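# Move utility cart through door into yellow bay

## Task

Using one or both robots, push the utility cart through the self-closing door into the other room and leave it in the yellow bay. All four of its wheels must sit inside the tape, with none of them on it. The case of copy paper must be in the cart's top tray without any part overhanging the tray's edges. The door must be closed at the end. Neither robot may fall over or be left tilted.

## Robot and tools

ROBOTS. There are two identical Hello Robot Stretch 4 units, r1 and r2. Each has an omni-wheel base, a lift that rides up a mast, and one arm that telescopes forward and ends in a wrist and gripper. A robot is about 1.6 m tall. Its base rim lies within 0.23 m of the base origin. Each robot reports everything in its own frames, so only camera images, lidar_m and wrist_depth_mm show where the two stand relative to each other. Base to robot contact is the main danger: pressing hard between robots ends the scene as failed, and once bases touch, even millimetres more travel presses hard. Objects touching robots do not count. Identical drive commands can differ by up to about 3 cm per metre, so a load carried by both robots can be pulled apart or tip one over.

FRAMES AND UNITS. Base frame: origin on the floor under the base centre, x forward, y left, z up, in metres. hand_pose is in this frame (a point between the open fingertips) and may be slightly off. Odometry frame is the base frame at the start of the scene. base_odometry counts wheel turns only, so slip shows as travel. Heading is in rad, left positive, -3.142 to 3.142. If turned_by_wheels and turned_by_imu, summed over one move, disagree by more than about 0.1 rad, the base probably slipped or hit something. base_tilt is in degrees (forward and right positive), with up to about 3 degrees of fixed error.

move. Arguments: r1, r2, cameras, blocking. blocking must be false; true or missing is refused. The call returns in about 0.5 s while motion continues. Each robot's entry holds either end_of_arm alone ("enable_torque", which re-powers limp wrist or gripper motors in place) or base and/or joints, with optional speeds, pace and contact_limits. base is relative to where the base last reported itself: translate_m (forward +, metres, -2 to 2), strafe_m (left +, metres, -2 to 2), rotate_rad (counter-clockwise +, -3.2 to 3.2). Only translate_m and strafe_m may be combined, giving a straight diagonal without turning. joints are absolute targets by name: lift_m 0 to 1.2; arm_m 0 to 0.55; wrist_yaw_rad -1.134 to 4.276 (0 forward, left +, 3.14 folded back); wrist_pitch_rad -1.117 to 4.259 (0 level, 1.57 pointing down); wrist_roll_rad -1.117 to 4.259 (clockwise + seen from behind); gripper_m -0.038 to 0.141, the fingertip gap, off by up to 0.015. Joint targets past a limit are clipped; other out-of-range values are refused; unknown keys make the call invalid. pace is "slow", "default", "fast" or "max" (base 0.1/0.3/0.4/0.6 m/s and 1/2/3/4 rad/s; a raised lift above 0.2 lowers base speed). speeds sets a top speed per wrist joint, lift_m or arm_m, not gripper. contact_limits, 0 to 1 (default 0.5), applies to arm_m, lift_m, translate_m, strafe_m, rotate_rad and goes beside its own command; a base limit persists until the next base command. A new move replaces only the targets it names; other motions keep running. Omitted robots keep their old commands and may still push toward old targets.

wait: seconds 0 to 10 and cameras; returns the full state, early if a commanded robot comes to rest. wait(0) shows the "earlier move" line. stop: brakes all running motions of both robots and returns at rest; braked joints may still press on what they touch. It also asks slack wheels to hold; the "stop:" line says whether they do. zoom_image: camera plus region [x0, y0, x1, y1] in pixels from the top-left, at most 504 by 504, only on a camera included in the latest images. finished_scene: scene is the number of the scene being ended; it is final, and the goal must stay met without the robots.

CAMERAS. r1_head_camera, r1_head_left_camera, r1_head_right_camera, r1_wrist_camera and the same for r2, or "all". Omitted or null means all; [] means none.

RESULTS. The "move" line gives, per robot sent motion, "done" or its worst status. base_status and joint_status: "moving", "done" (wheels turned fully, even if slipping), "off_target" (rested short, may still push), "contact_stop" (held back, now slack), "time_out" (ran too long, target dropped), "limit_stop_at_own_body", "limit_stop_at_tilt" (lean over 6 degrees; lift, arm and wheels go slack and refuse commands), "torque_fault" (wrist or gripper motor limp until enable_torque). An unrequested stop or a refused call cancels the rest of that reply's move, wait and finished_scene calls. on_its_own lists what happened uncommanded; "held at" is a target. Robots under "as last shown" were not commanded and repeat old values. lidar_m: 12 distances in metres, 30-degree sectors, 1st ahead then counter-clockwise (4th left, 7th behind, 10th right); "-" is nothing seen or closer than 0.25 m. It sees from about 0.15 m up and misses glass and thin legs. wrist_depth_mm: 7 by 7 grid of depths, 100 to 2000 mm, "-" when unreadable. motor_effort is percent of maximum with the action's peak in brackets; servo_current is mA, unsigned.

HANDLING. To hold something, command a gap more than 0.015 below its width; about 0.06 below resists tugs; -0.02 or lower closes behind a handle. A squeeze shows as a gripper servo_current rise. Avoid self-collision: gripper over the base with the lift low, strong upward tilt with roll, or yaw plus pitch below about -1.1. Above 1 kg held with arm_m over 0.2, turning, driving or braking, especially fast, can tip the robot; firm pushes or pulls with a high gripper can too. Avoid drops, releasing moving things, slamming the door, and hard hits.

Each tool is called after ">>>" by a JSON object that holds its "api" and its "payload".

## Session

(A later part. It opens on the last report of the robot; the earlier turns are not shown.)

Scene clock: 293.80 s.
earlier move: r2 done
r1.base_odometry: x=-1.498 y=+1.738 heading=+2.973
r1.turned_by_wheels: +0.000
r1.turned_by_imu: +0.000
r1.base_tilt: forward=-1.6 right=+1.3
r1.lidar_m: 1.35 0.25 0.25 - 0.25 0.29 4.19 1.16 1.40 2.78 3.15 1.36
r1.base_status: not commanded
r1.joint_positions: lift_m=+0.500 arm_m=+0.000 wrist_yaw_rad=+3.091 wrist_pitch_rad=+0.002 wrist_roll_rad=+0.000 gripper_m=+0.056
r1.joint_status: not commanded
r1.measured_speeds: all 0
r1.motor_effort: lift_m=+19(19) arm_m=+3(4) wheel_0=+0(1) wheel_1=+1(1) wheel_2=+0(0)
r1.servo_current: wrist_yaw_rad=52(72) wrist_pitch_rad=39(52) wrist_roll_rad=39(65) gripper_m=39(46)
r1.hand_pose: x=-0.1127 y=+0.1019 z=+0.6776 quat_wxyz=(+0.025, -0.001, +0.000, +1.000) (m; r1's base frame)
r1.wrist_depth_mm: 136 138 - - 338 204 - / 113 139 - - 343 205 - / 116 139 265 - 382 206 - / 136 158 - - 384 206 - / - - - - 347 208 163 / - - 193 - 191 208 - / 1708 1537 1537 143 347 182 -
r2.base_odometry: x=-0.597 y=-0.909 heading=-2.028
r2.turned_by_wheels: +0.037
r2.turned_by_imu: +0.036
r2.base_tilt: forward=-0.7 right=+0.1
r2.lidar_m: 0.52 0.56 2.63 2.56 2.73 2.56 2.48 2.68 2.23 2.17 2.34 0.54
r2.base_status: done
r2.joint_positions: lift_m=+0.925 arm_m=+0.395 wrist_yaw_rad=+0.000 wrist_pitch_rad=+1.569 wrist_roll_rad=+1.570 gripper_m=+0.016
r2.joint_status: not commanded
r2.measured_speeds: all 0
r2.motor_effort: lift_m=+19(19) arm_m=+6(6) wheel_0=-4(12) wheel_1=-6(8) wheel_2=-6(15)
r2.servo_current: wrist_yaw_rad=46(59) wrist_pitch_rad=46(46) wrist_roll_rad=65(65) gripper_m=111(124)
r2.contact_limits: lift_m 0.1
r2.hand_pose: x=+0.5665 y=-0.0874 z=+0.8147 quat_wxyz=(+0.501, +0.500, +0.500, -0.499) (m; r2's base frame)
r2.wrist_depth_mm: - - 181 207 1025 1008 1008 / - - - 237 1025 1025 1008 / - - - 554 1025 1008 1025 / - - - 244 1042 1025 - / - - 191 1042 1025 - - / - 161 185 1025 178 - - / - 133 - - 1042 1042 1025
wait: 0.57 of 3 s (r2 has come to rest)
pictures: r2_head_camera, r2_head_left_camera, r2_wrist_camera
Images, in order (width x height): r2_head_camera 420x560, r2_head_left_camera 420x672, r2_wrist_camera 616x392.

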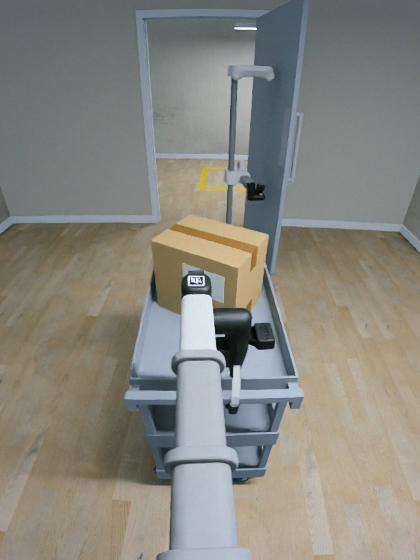

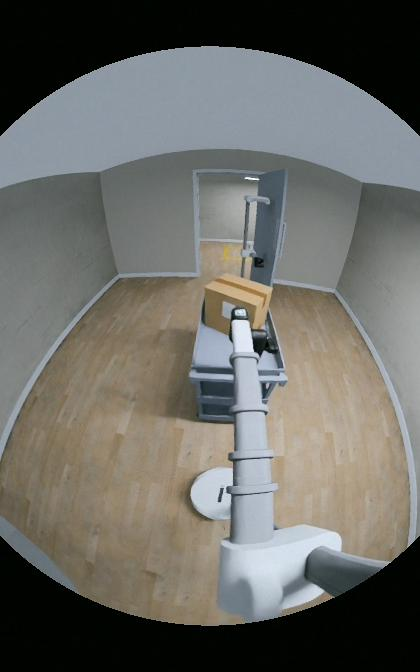

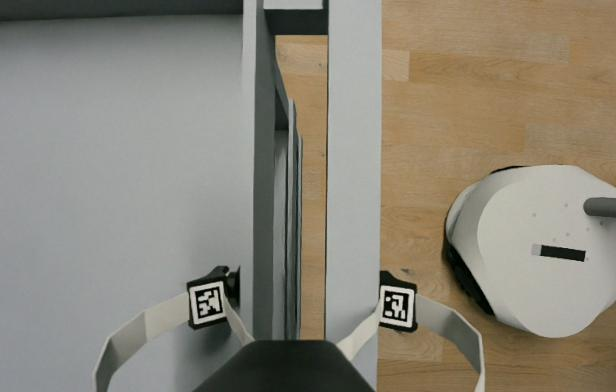

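>>> {"api": "move", "payload": {"blocking": false, "r1": {"base":{"translate_m":0.22,"strafe_m":0.1},"contact_limits":{"strafe_m":0.65},"pace":"slow"}, "cameras": []}}

>>> {"api": "wait", "payload": {"seconds": 5, "cameras": ["r1_head_left_camera","r2_head_camera","r2_head_right_camera"]}}

Scene clock: 316.60 s.
move: r1 moving
r1.base_odometry: x=-1.510 y=+1.737 heading=+2.980
r1.turned_by_wheels: +0.006
r1.turned_by_imu: +0.007
r1.base_tilt: forward=-1.6 right=+1.3
r1.lidar_m: 1.32 0.25 0.25 - 0.25 0.30 4.20 1.16 1.43 2.78 3.14 1.32
r1.base_status: translate_m moving; strafe_m moving
r1.joint_positions: lift_m=+0.500 arm_m=+0.000 wrist_yaw_rad=+3.091 wrist_pitch_rad=+0.002 wrist_roll_rad=+0.000 gripper_m=+0.056
r1.joint_status: not commanded
r1.measured_speeds: translate_m=+0.033 strafe_m=-0.002 rotate_rad=+0.086 lift_m=+0.000 arm_m=+0.000 wrist_yaw_rad=+0.000 wrist_pitch_rad=+0.000 wrist_roll_rad=+0.000
r1.motor_effort: lift_m=+19(19) arm_m=+4(4) wheel_0=-8(8) wheel_1=+29(29) wheel_2=-8(8)
r1.servo_current: wrist_yaw_rad=46(65) wrist_pitch_rad=39(52) wrist_roll_rad=52(59) gripper_m=39(46)
r1.contact_limits: strafe_m 0.65
r1.hand_pose: x=-0.1127 y=+0.1019 z=+0.6776 quat_wxyz=(+0.025, -0.001, +0.000, +1.000) (m; r1's base frame)
r1.wrist_depth_mm: 136 138 - - 336 203 - / 113 139 - - 340 204 - / 116 139 263 - 345 206 - / 137 159 - - 387 207 - / - - - - 345 208 164 / - - 194 - 191 208 - / 1756 1576 1537 143 347 182 -
r2: as last shown
r2.turned_by_wheels: +0.000
r2.turned_by_imu: +0.000
r2.lidar_m: 0.50 0.59 2.63 2.55 2.74 2.54 2.49 2.67 2.25 2.18 2.33 0.55
r2.motor_effort: lift_m=+19(19) arm_m=+6(6) wheel_0=-4(4) wheel_1=-6(6) wheel_2=-6(6)
r2.servo_current: wrist_yaw_rad=46(52) wrist_pitch_rad=39(46) wrist_roll_rad=33(52) gripper_m=117(124)
r2.contact_limits: lift_m 0.1
r2.wrist_depth_mm: - - 181 208 1042 1025 1008 / - - - 237 1008 1008 1008 / - - - 554 1025 1025 1025 / - - - 244 1025 1042 - / - - 190 1025 1042 - - / - 161 184 1042 178 - - / - 133 - - 1025 1042 1025
pictures: none
No camera images: "cameras" was empty.

Scene clock: 317.17 s.
earlier move: r1 contact_stop
r1.base_odometry: x=-1.514 y=+1.740 heading=+2.998
r1.turned_by_wheels: +0.018
r1.turned_by_imu: +0.018
r1.base_tilt: forward=-1.6 right=+1.2
r1.lidar_m: 1.32 0.25 0.25 - 0.25 0.29 - 1.14 1.49 2.77 3.21 1.31
r1.base_status: translate_m contact_stop (by the wheels' count: +0.015 of +0.220); strafe_m contact_stop (by the wheels' count: +0.001 of +0.100)
r1.joint_positions: lift_m=+0.500 arm_m=+0.000 wrist_yaw_rad=+3.091 wrist_pitch_rad=+0.002 wrist_roll_rad=+0.000 gripper_m=+0.056
r1.joint_status: not commanded
r1.measured_speeds: all 0
r1.on_its_own: the wheels are slack since a contact_stop
r1.motor_effort: lift_m=+19(19) arm_m=+4(4) wheel_0=+0(8) wheel_1=+0(32) wheel_2=+0(9)
r1.servo_current: wrist_yaw_rad=46(65) wrist_pitch_rad=46(52) wrist_roll_rad=46(59) gripper_m=39(46)
r1.contact_limits: strafe_m 0.65
r1.hand_pose: x=-0.1127 y=+0.1019 z=+0.6776 quat_wxyz=(+0.025, -0.001, +0.000, +1.000) (m; r1's base frame)
r1.wrist_depth_mm: 136 138 - - 397 223 - / 112 138 - - 402 211 - / 116 139 263 - 410 212 164 / 136 157 - - 413 212 - / - - - - 370 213 165 / - - 193 - 187 213 165 / 1618 1499 1537 154 329 186 -
r2.base_odometry: x=-0.597 y=-0.909 heading=-2.028
r2.turned_by_wheels: +0.000
r2.turned_by_imu: +0.000
r2.base_tilt: forward=-0.7 right=+0.1
r2.lidar_m: 0.52 0.55 2.61 2.52 2.73 2.54 2.48 2.68 2.24 2.17 2.32 0.55
r2.base_status: not commanded
r2.joint_positions: lift_m=+0.925 arm_m=+0.395 wrist_yaw_rad=+0.000 wrist_pitch_rad=+1.569 wrist_roll_rad=+1.570 gripper_m=+0.016
r2.joint_status: not commanded
r2.measured_speeds: all 0
r2.motor_effort: lift_m=+19(19) arm_m=+6(6) wheel_0=-4(4) wheel_1=-6(6) wheel_2=-6(6)
r2.servo_current: wrist_yaw_rad=46(59) wrist_pitch_rad=39(46) wrist_roll_rad=52(52) gripper_m=111(124)
r2.contact_limits: lift_m 0.1
r2.hand_pose: x=+0.5665 y=-0.0874 z=+0.8147 quat_wxyz=(+0.501, +0.500, +0.500, -0.499) (m; r2's base frame)
r2.wrist_depth_mm: - - 181 208 1008 1025 1008 / - - - 237 1042 1025 1008 / - - - 544 1025 1025 1008 / - - - 245 1025 1025 - / - - 190 1025 1008 - - / - 161 185 1025 178 - - / - 133 - - 1025 1025 1008
wait: 0.57 of 5 s (r1 has come to rest)
pictures: r1_head_left_camera, r2_head_camera, r2_head_right_camera
Images, in order (width x height): r1_head_left_camera 420x672, r2_head_camera 420x560, r2_head_right_camera 420x672.

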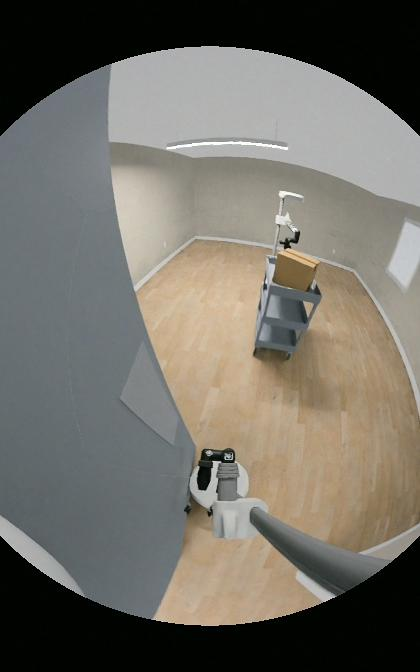

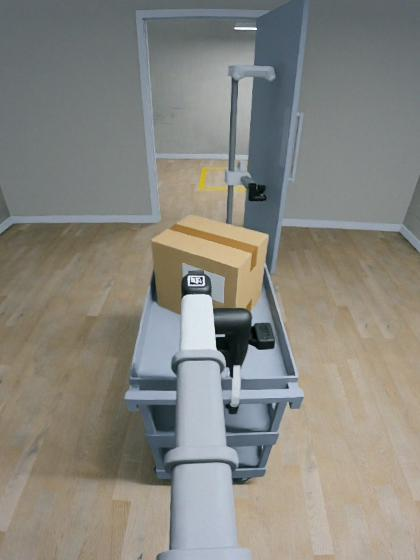

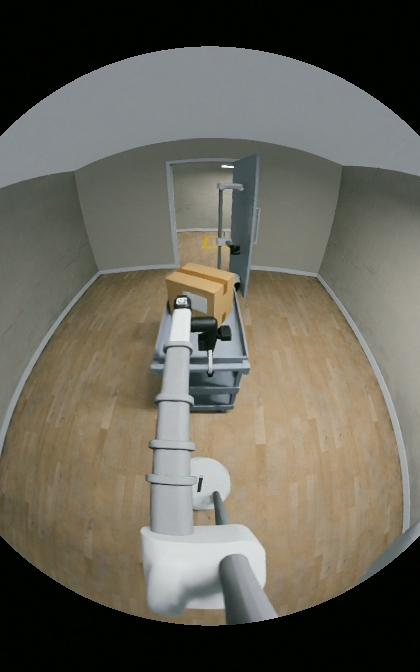

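>>> {"api": "move", "payload": {"blocking": false, "r1": {"base":{"translate_m":0.22,"strafe_m":-0.01},"pace":"slow"}, "cameras": []}}

>>> {"api": "wait", "payload": {"seconds": 5, "cameras": ["r1_head_left_camera","r1_head_camera","r2_head_camera"]}}

Scene clock: 321.70 s.
move: r1 moving
r1.base_odometry: x=-1.526 y=+1.742 heading=+2.998
r1.turned_by_wheels: +0.000
r1.turned_by_imu: +0.000
r1.base_tilt: forward=-1.6 right=+1.3
r1.lidar_m: 1.32 0.26 0.25 - 0.25 0.31 - 1.16 1.53 2.76 3.19 1.30
r1.base_status: translate_m moving; strafe_m moving
r1.joint_positions: lift_m=+0.500 arm_m=+0.000 wrist_yaw_rad=+3.091 wrist_pitch_rad=+0.002 wrist_roll_rad=+0.000 gripper_m=+0.056
r1.joint_status: not commanded
r1.measured_speeds: translate_m=+0.049 strafe_m=-0.002 rotate_rad=+0.002 lift_m=+0.000 arm_m=+0.000 wrist_yaw_rad=+0.000 wrist_pitch_rad=+0.000 wrist_roll_rad=+0.000
r1.motor_effort: lift_m=+19(19) arm_m=+4(4) wheel_0=+1(5) wheel_1=+11(11) wheel_2=-7(8)
r1.servo_current: wrist_yaw_rad=52(59) wrist_pitch_rad=46(46) wrist_roll_rad=59(65) gripper_m=39(46)
r1.hand_pose: x=-0.1127 y=+0.1019 z=+0.6776 quat_wxyz=(+0.025, -0.001, +0.000, +1.000) (m; r1's base frame)
r1.wrist_depth_mm: 136 138 - - 397 223 - / 112 139 - - 404 210 - / 116 139 262 - 413 211 164 / 136 157 - - 413 212 - / - - - - 368 213 165 / - - 194 - 188 214 166 / 1618 1499 1537 154 329 186 -
r2: as last shown
r2.base_tilt: forward=-0.6 right=+0.0
r2.lidar_m: 0.51 0.55 2.61 2.56 2.74 2.53 2.50 2.68 2.24 2.16 2.34 0.53
r2.servo_current: wrist_yaw_rad=46(52) wrist_pitch_rad=39(46) wrist_roll_rad=46(59) gripper_m=124(124)
r2.contact_limits: lift_m 0.1
r2.wrist_depth_mm: - - 181 208 1008 1008 1008 / - - - 237 1025 1008 1025 / - - - 549 1025 1025 1008 / - - - 243 1025 1025 - / - - 191 1042 1042 - - / - 161 185 1025 178 - - / - 132 - - 1042 1042 1008
pictures: none
No camera images: "cameras" was empty.

Scene clock: 324.13 s.
earlier move: r1 contact_stop
r1.base_odometry: x=-1.700 y=+1.780 heading=+3.025
r1.turned_by_wheels: +0.026
r1.turned_by_imu: +0.026
r1.base_tilt: forward=-1.5 right=+1.3
r1.lidar_m: 3.83 2.23 1.94 - 0.25 0.32 - 1.30 1.96 2.82 3.27 1.13
r1.base_status: translate_m contact_stop (by the wheels' count: +0.191 of +0.220); strafe_m contact_stop (by the wheels' count: -0.013 of -0.010)
r1.joint_positions: lift_m=+0.500 arm_m=+0.000 wrist_yaw_rad=+3.091 wrist_pitch_rad=+0.002 wrist_roll_rad=+0.000 gripper_m=+0.056
r1.joint_status: not commanded
r1.measured_speeds: all 0
r1.on_its_own: the wheels are slack since a contact_stop
r1.motor_effort: lift_m=+19(19) arm_m=+4(4) wheel_0=+0(7) wheel_1=+0(25) wheel_2=+0(9)
r1.servo_current: wrist_yaw_rad=59(72) wrist_pitch_rad=46(52) wrist_roll_rad=46(65) gripper_m=39(46)
r1.hand_pose: x=-0.1127 y=+0.1019 z=+0.6776 quat_wxyz=(+0.025, -0.001, +0.000, +1.000) (m; r1's base frame)
r1.wrist_depth_mm: 136 138 - - 377 229 - / 113 139 - - 384 215 - / 117 139 270 - 389 218 167 / 137 162 - - 389 219 - / 1205 - - - 392 218 168 / 1229 - 194 - 191 219 168 / 1308 1499 1537 154 397 190 -
r2.base_odometry: x=-0.597 y=-0.909 heading=-2.028
r2.turned_by_wheels: +0.000
r2.turned_by_imu: +0.000
r2.base_tilt: forward=-0.7 right=+0.0
r2.lidar_m: 0.51 0.58 2.63 2.55 2.73 2.56 2.47 2.68 2.25 2.16 2.34 0.55
r2.base_status: not commanded
r2.joint_positions: lift_m=+0.925 arm_m=+0.395 wrist_yaw_rad=+0.000 wrist_pitch_rad=+1.569 wrist_roll_rad=+1.570 gripper_m=+0.016
r2.joint_status: not commanded
r2.measured_speeds: all 0
r2.motor_effort: lift_m=+19(19) arm_m=+5(6) wheel_0=-4(4) wheel_1=-6(6) wheel_2=-6(6)
r2.servo_current: wrist_yaw_rad=52(59) wrist_pitch_rad=39(46) wrist_roll_rad=52(59) gripper_m=124(124)
r2.contact_limits: lift_m 0.1
r2.hand_pose: x=+0.5665 y=-0.0874 z=+0.8147 quat_wxyz=(+0.501, +0.500, +0.500, -0.499) (m; r2's base frame)
r2.wrist_depth_mm: - - 181 207 1008 1025 1008 / - - - 237 1042 991 1008 / - - - 554 1025 1025 1008 / - - - 244 1025 1025 - / - - 190 1042 1025 - - / - 161 186 1042 178 - - / - 133 - - 1042 1042 1025
wait: 2.43 of 5 s (r1 has come to rest)
pictures: r1_head_camera, r1_head_left_camera, r2_head_camera
Images, in order (width x height): r1_head_camera 420x560, r1_head_left_camera 420x672, r2_head_camera 420x560.

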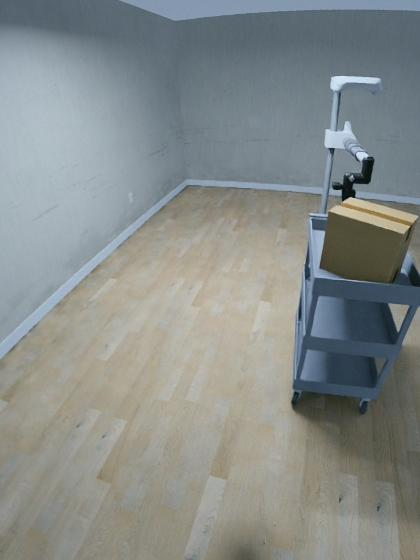

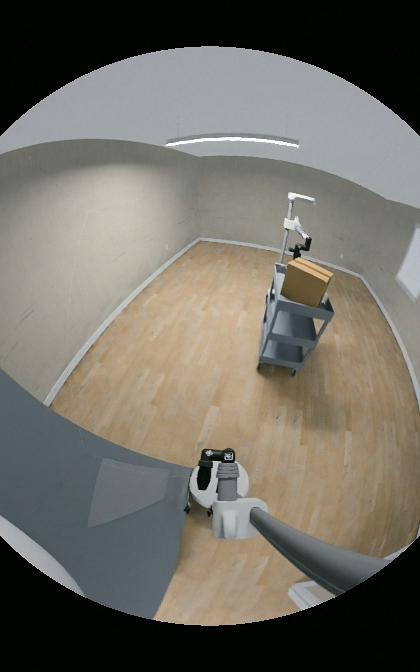

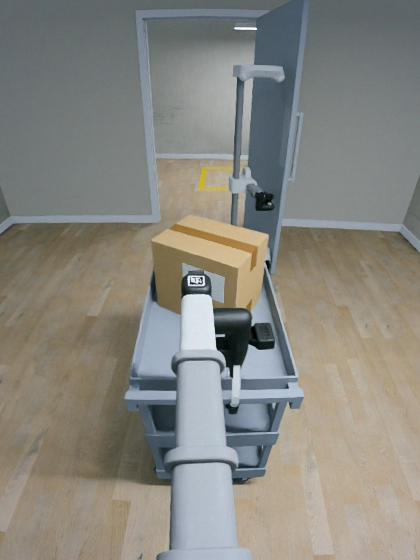

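>>> {"api": "move", "payload": {"blocking": false, "r1": {"base":{"translate_m":0.1,"strafe_m":0.03},"pace":"slow","contact_limits":{"strafe_m":0.6}}, "cameras": []}}

>>> {"api": "wait", "payload": {"seconds": 5, "cameras": ["r1_head_left_camera","r2_head_left_camera","r2_head_camera"]}}

Scene clock: 331.77 s.
move: r1 moving
r1.base_odometry: x=-1.712 y=+1.779 heading=+3.028
r1.turned_by_wheels: +0.003
r1.turned_by_imu: +0.003
r1.base_tilt: forward=-1.6 right=+1.3
r1.lidar_m: 3.81 2.24 1.94 1.96 0.25 0.32 - 1.34 1.99 2.82 3.31 1.13
r1.base_status: translate_m moving; strafe_m moving
r1.joint_positions: lift_m=+0.500 arm_m=+0.000 wrist_yaw_rad=+3.091 wrist_pitch_rad=+0.002 wrist_roll_rad=+0.000 gripper_m=+0.056
r1.joint_status: not commanded
r1.measured_speeds: translate_m=+0.039 strafe_m=-0.005 rotate_rad=+0.053 lift_m=+0.000 arm_m=+0.000 wrist_yaw_rad=+0.000 wrist_pitch_rad=+0.000 wrist_roll_rad=+0.000
r1.motor_effort: lift_m=+19(19) arm_m=+4(4) wheel_0=-5(5) wheel_1=+28(28) wheel_2=-12(12)
r1.servo_current: wrist_yaw_rad=65(72) wrist_pitch_rad=46(46) wrist_roll_rad=65(65) gripper_m=39(46)
r1.contact_limits: strafe_m 0.6
r1.hand_pose: x=-0.1127 y=+0.1019 z=+0.6776 quat_wxyz=(+0.025, -0.001, +0.000, +1.000) (m; r1's base frame)
r1.wrist_depth_mm: 136 139 - - 382 216 - / 113 139 - - 384 216 - / 116 139 265 - 387 220 168 / 137 159 - - 392 220 159 / 1255 - - - 397 222 160 / - - 193 - 190 220 168 / 1308 1499 1537 153 351 191 -
r2: as last shown
r2.lidar_m: 0.52 0.55 2.64 2.54 2.71 2.56 2.49 2.69 2.23 2.18 2.32 0.56
r2.motor_effort: lift_m=+19(19) arm_m=+6(6) wheel_0=-4(5) wheel_1=-6(6) wheel_2=-6(6)
r2.servo_current: wrist_yaw_rad=52(52) wrist_pitch_rad=39(46) wrist_roll_rad=46(59) gripper_m=124(124)
r2.contact_limits: lift_m 0.1
r2.wrist_depth_mm: - - 181 208 1025 1025 1008 / - - - 237 1042 1025 1025 / - - - 554 1025 1008 1025 / - - - 243 1025 1008 - / - - 191 1025 1025 - - / - 161 185 1042 178 - - / - 133 - - 1025 1042 1008
pictures: none
No camera images: "cameras" was empty.

Scene clock: 332.37 s.
earlier move: r1 contact_stop
r1.base_odometry: x=-1.717 y=+1.782 heading=+3.046
r1.turned_by_wheels: +0.018
r1.turned_by_imu: +0.019
r1.base_tilt: forward=-1.6 right=+1.2
r1.lidar_m: 3.70 2.19 1.95 1.96 0.25 0.29 - 1.34 2.05 2.83 3.33 1.13
r1.base_status: translate_m contact_stop (by the wheels' count: +0.016 of +0.100); strafe_m contact_stop (by the wheels' count: -0.001 of +0.030)
r1.joint_positions: lift_m=+0.500 arm_m=+0.000 wrist_yaw_rad=+3.091 wrist_pitch_rad=+0.002 wrist_roll_rad=+0.000 gripper_m=+0.056
r1.joint_status: not commanded
r1.measured_speeds: all 0
r1.on_its_own: the wheels are slack since a contact_stop
r1.motor_effort: lift_m=+19(19) arm_m=+4(4) wheel_0=+1(7) wheel_1=+0(31) wheel_2=+0(12)
r1.servo_current: wrist_yaw_rad=52(72) wrist_pitch_rad=33(46) wrist_roll_rad=33(65) gripper_m=39(46)
r1.contact_limits: strafe_m 0.6
r1.hand_pose: x=-0.1127 y=+0.1019 z=+0.6776 quat_wxyz=(+0.025, -0.001, +0.000, +1.000) (m; r1's base frame)
r1.wrist_depth_mm: 136 138 - - 402 236 - / 113 139 - - 407 221 - / 117 139 272 - 413 224 160 / 137 162 - - 413 224 160 / 1229 - - - 366 225 161 / 1281 - 194 - 187 225 170 / - 1499 1499 154 366 181 -
r2.base_odometry: x=-0.597 y=-0.909 heading=-2.028
r2.turned_by_wheels: +0.000
r2.turned_by_imu: +0.000
r2.base_tilt: forward=-0.7 right=+0.1
r2.lidar_m: 0.49 0.56 2.61 2.56 2.73 2.55 2.49 2.67 2.24 2.18 2.33 0.54
r2.base_status: not commanded
r2.joint_positions: lift_m=+0.925 arm_m=+0.395 wrist_yaw_rad=+0.000 wrist_pitch_rad=+1.569 wrist_roll_rad=+1.570 gripper_m=+0.016
r2.joint_status: not commanded
r2.measured_speeds: all 0
r2.motor_effort: lift_m=+19(19) arm_m=+6(6) wheel_0=-4(5) wheel_1=-6(6) wheel_2=-6(6)
r2.servo_current: wrist_yaw_rad=52(65) wrist_pitch_rad=46(46) wrist_roll_rad=46(59) gripper_m=124(124)
r2.contact_limits: lift_m 0.1
r2.hand_pose: x=+0.5665 y=-0.0874 z=+0.8147 quat_wxyz=(+0.501, +0.500, +0.500, -0.499) (m; r2's base frame)
r2.wrist_depth_mm: - - 181 207 1025 1025 1042 / - - - 238 1025 1008 1025 / - - - 554 1025 1025 1025 / - - - 243 1025 1025 - / - - 190 1025 1025 - - / - 161 185 1042 178 - - / - 133 - - 1025 1025 1025
wait: 0.60 of 5 s (r1 has come to rest)
pictures: r1_head_left_camera, r2_head_camera, r2_head_left_camera
Images, in order (width x height): r1_head_left_camera 420x672, r2_head_camera 420x560, r2_head_left_camera 420x672.

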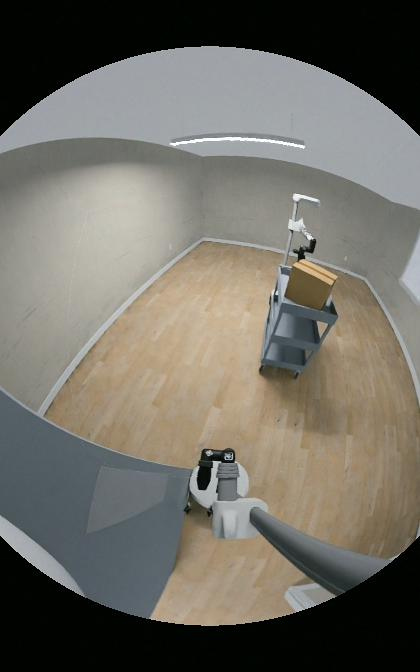

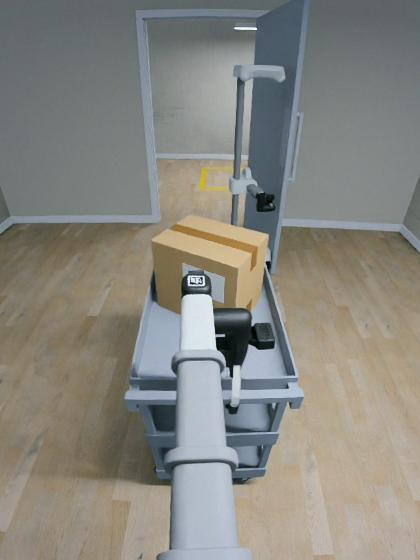

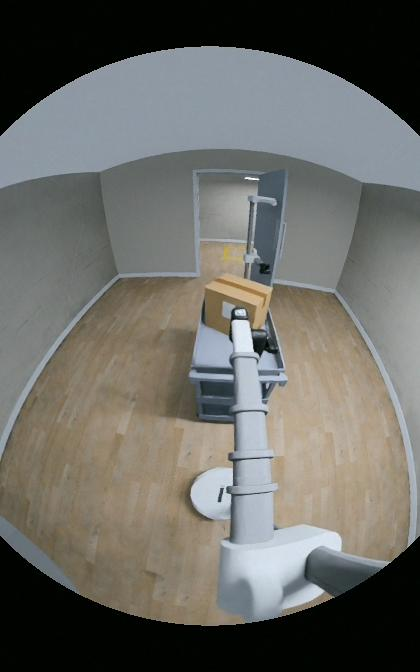

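>>> {"api": "move", "payload": {"blocking": false, "r1": {"base":{"translate_m":0.14,"strafe_m":-0.03},"contact_limits":{"strafe_m":0.6}}, "cameras": []}}

>>> {"api": "wait", "payload": {"seconds": 5, "cameras": ["r1_head_left_camera"]}}

>>> {"api": "move", "payload": {"blocking": false, "r1": {"base":{"strafe_m":0.12},"contact_limits":{"strafe_m":0.6},"pace":"slow"}, "cameras": []}}

>>> {"api": "wait", "payload": {"seconds": 5, "cameras": ["r1_head_left_camera","r2_head_left_camera","r2_head_camera"]}}

Scene clock: 339.73 s.
move: r1 moving
r1.base_odometry: x=-1.747 y=+1.792 heading=+3.046
r1.turned_by_wheels: +0.000
r1.turned_by_imu: +0.000
r1.base_tilt: forward=-1.6 right=+1.3
r1.lidar_m: 3.73 2.20 1.95 1.94 0.25 0.31 - 1.35 2.11 2.81 3.33 1.10
r1.base_status: translate_m moving; strafe_m moving
r1.joint_positions: lift_m=+0.500 arm_m=+0.000 wrist_yaw_rad=+3.091 wrist_pitch_rad=+0.002 wrist_roll_rad=+0.000 gripper_m=+0.056
r1.joint_status: not commanded
r1.measured_speeds: translate_m=+0.122 strafe_m=-0.026 rotate_rad=+0.001 lift_m=+0.000 arm_m=+0.000 wrist_yaw_rad=+0.000 wrist_pitch_rad=+0.000 wrist_roll_rad=+0.000
r1.motor_effort: lift_m=+19(19) arm_m=+4(4) wheel_0=+6(8) wheel_1=+7(10) wheel_2=-8(10)
r1.servo_current: wrist_yaw_rad=46(59) wrist_pitch_rad=39(52) wrist_roll_rad=59(59) gripper_m=39(46)
r1.contact_limits: strafe_m 0.6
r1.hand_pose: x=-0.1127 y=+0.1019 z=+0.6776 quat_wxyz=(+0.025, -0.001, +0.000, +1.000) (m; r1's base frame)
r1.wrist_depth_mm: 136 138 - - 407 222 - / 113 139 - - 413 224 - / 117 139 266 - 370 225 162 / 137 160 - - 430 227 162 / 1281 - - - 375 229 162 / 1336 - 193 - 187 227 172 / 1308 1430 1537 153 377 196 -
r2: as last shown
r2.base_tilt: forward=-0.6 right=+0.0
r2.lidar_m: 0.53 0.57 2.61 2.55 2.73 2.56 2.49 2.66 2.24 2.19 2.36 0.55
r2.motor_effort: lift_m=+19(19) arm_m=+6(6) wheel_0=-4(4) wheel_1=-6(6) wheel_2=-6(6)
r2.servo_current: wrist_yaw_rad=46(52) wrist_pitch_rad=46(46) wrist_roll_rad=46(52) gripper_m=117(124)
r2.contact_limits: lift_m 0.1
r2.wrist_depth_mm: - - 181 208 1025 1025 1008 / - - - 236 1025 1008 1008 / - - - 554 1042 1025 1025 / - - - 245 1042 1025 - / - - 191 1042 1042 - - / - 162 185 1042 178 - - / - 132 - - 1042 1042 1025
pictures: none
No camera images: "cameras" was empty.

Scene clock: 341.00 s.
earlier move: r1 done
r1.base_odometry: x=-1.853 y=+1.826 heading=+3.047
r1.turned_by_wheels: +0.000
r1.turned_by_imu: +0.000
r1.base_tilt: forward=-1.6 right=+1.3
r1.lidar_m: 3.70 2.19 1.91 1.92 0.25 0.32 - 1.45 2.36 2.82 3.33 0.99
r1.base_status: done
r1.joint_positions: lift_m=+0.500 arm_m=+0.000 wrist_yaw_rad=+3.091 wrist_pitch_rad=+0.002 wrist_roll_rad=+0.000 gripper_m=+0.056
r1.joint_status: not commanded
r1.measured_speeds: all 0
r1.motor_effort: lift_m=+19(19) arm_m=+3(4) wheel_0=-1(8) wheel_1=+6(10) wheel_2=+1(10)
r1.servo_current: wrist_yaw_rad=39(72) wrist_pitch_rad=39(52) wrist_roll_rad=26(65) gripper_m=39(52)
r1.contact_limits: strafe_m 0.6
r1.hand_pose: x=-0.1127 y=+0.1019 z=+0.6776 quat_wxyz=(+0.025, -0.001, +0.000, +1.000) (m; r1's base frame)
r1.wrist_depth_mm: 136 138 - - 389 217 160 / 114 139 - - 394 220 160 / 117 140 272 - 394 205 161 / 137 162 - - 402 190 161 / - - - - 353 206 161 / - - 193 - 191 206 162 / - 1464 1537 153 349 176 162
r2.base_odometry: x=-0.597 y=-0.909 heading=-2.028
r2.turned_by_wheels: +0.000
r2.turned_by_imu: +0.000
r2.base_tilt: forward=-0.7 right=+0.1
r2.lidar_m: 0.52 0.57 2.62 2.56 2.72 2.57 2.50 2.68 2.24 2.17 2.33 0.53
r2.base_status: not commanded
r2.joint_positions: lift_m=+0.925 arm_m=+0.395 wrist_yaw_rad=+0.000 wrist_pitch_rad=+1.569 wrist_roll_rad=+1.570 gripper_m=+0.016
r2.joint_status: not commanded
r2.measured_speeds: all 0
r2.motor_effort: lift_m=+19(19) arm_m=+6(6) wheel_0=-4(4) wheel_1=-6(6) wheel_2=-6(6)
r2.servo_current: wrist_yaw_rad=46(59) wrist_pitch_rad=39(46) wrist_roll_rad=46(52) gripper_m=130(130)
r2.contact_limits: lift_m 0.1
r2.hand_pose: x=+0.5665 y=-0.0874 z=+0.8147 quat_wxyz=(+0.501, +0.500, +0.500, -0.499) (m; r2's base frame)
r2.wrist_depth_mm: - - 181 207 1025 1008 1008 / - - - 236 1025 1042 1025 / - - - 544 1025 1008 1025 / - - - 244 1025 1025 - / - - 190 1025 1042 - - / - 161 185 1060 178 - - / - 133 - - 1042 1025 1025
wait: 1.27 of 5 s (r1 has come to rest)
pictures: r1_head_left_camera
Images, in order (width x height): r1_head_left_camera 420x672.

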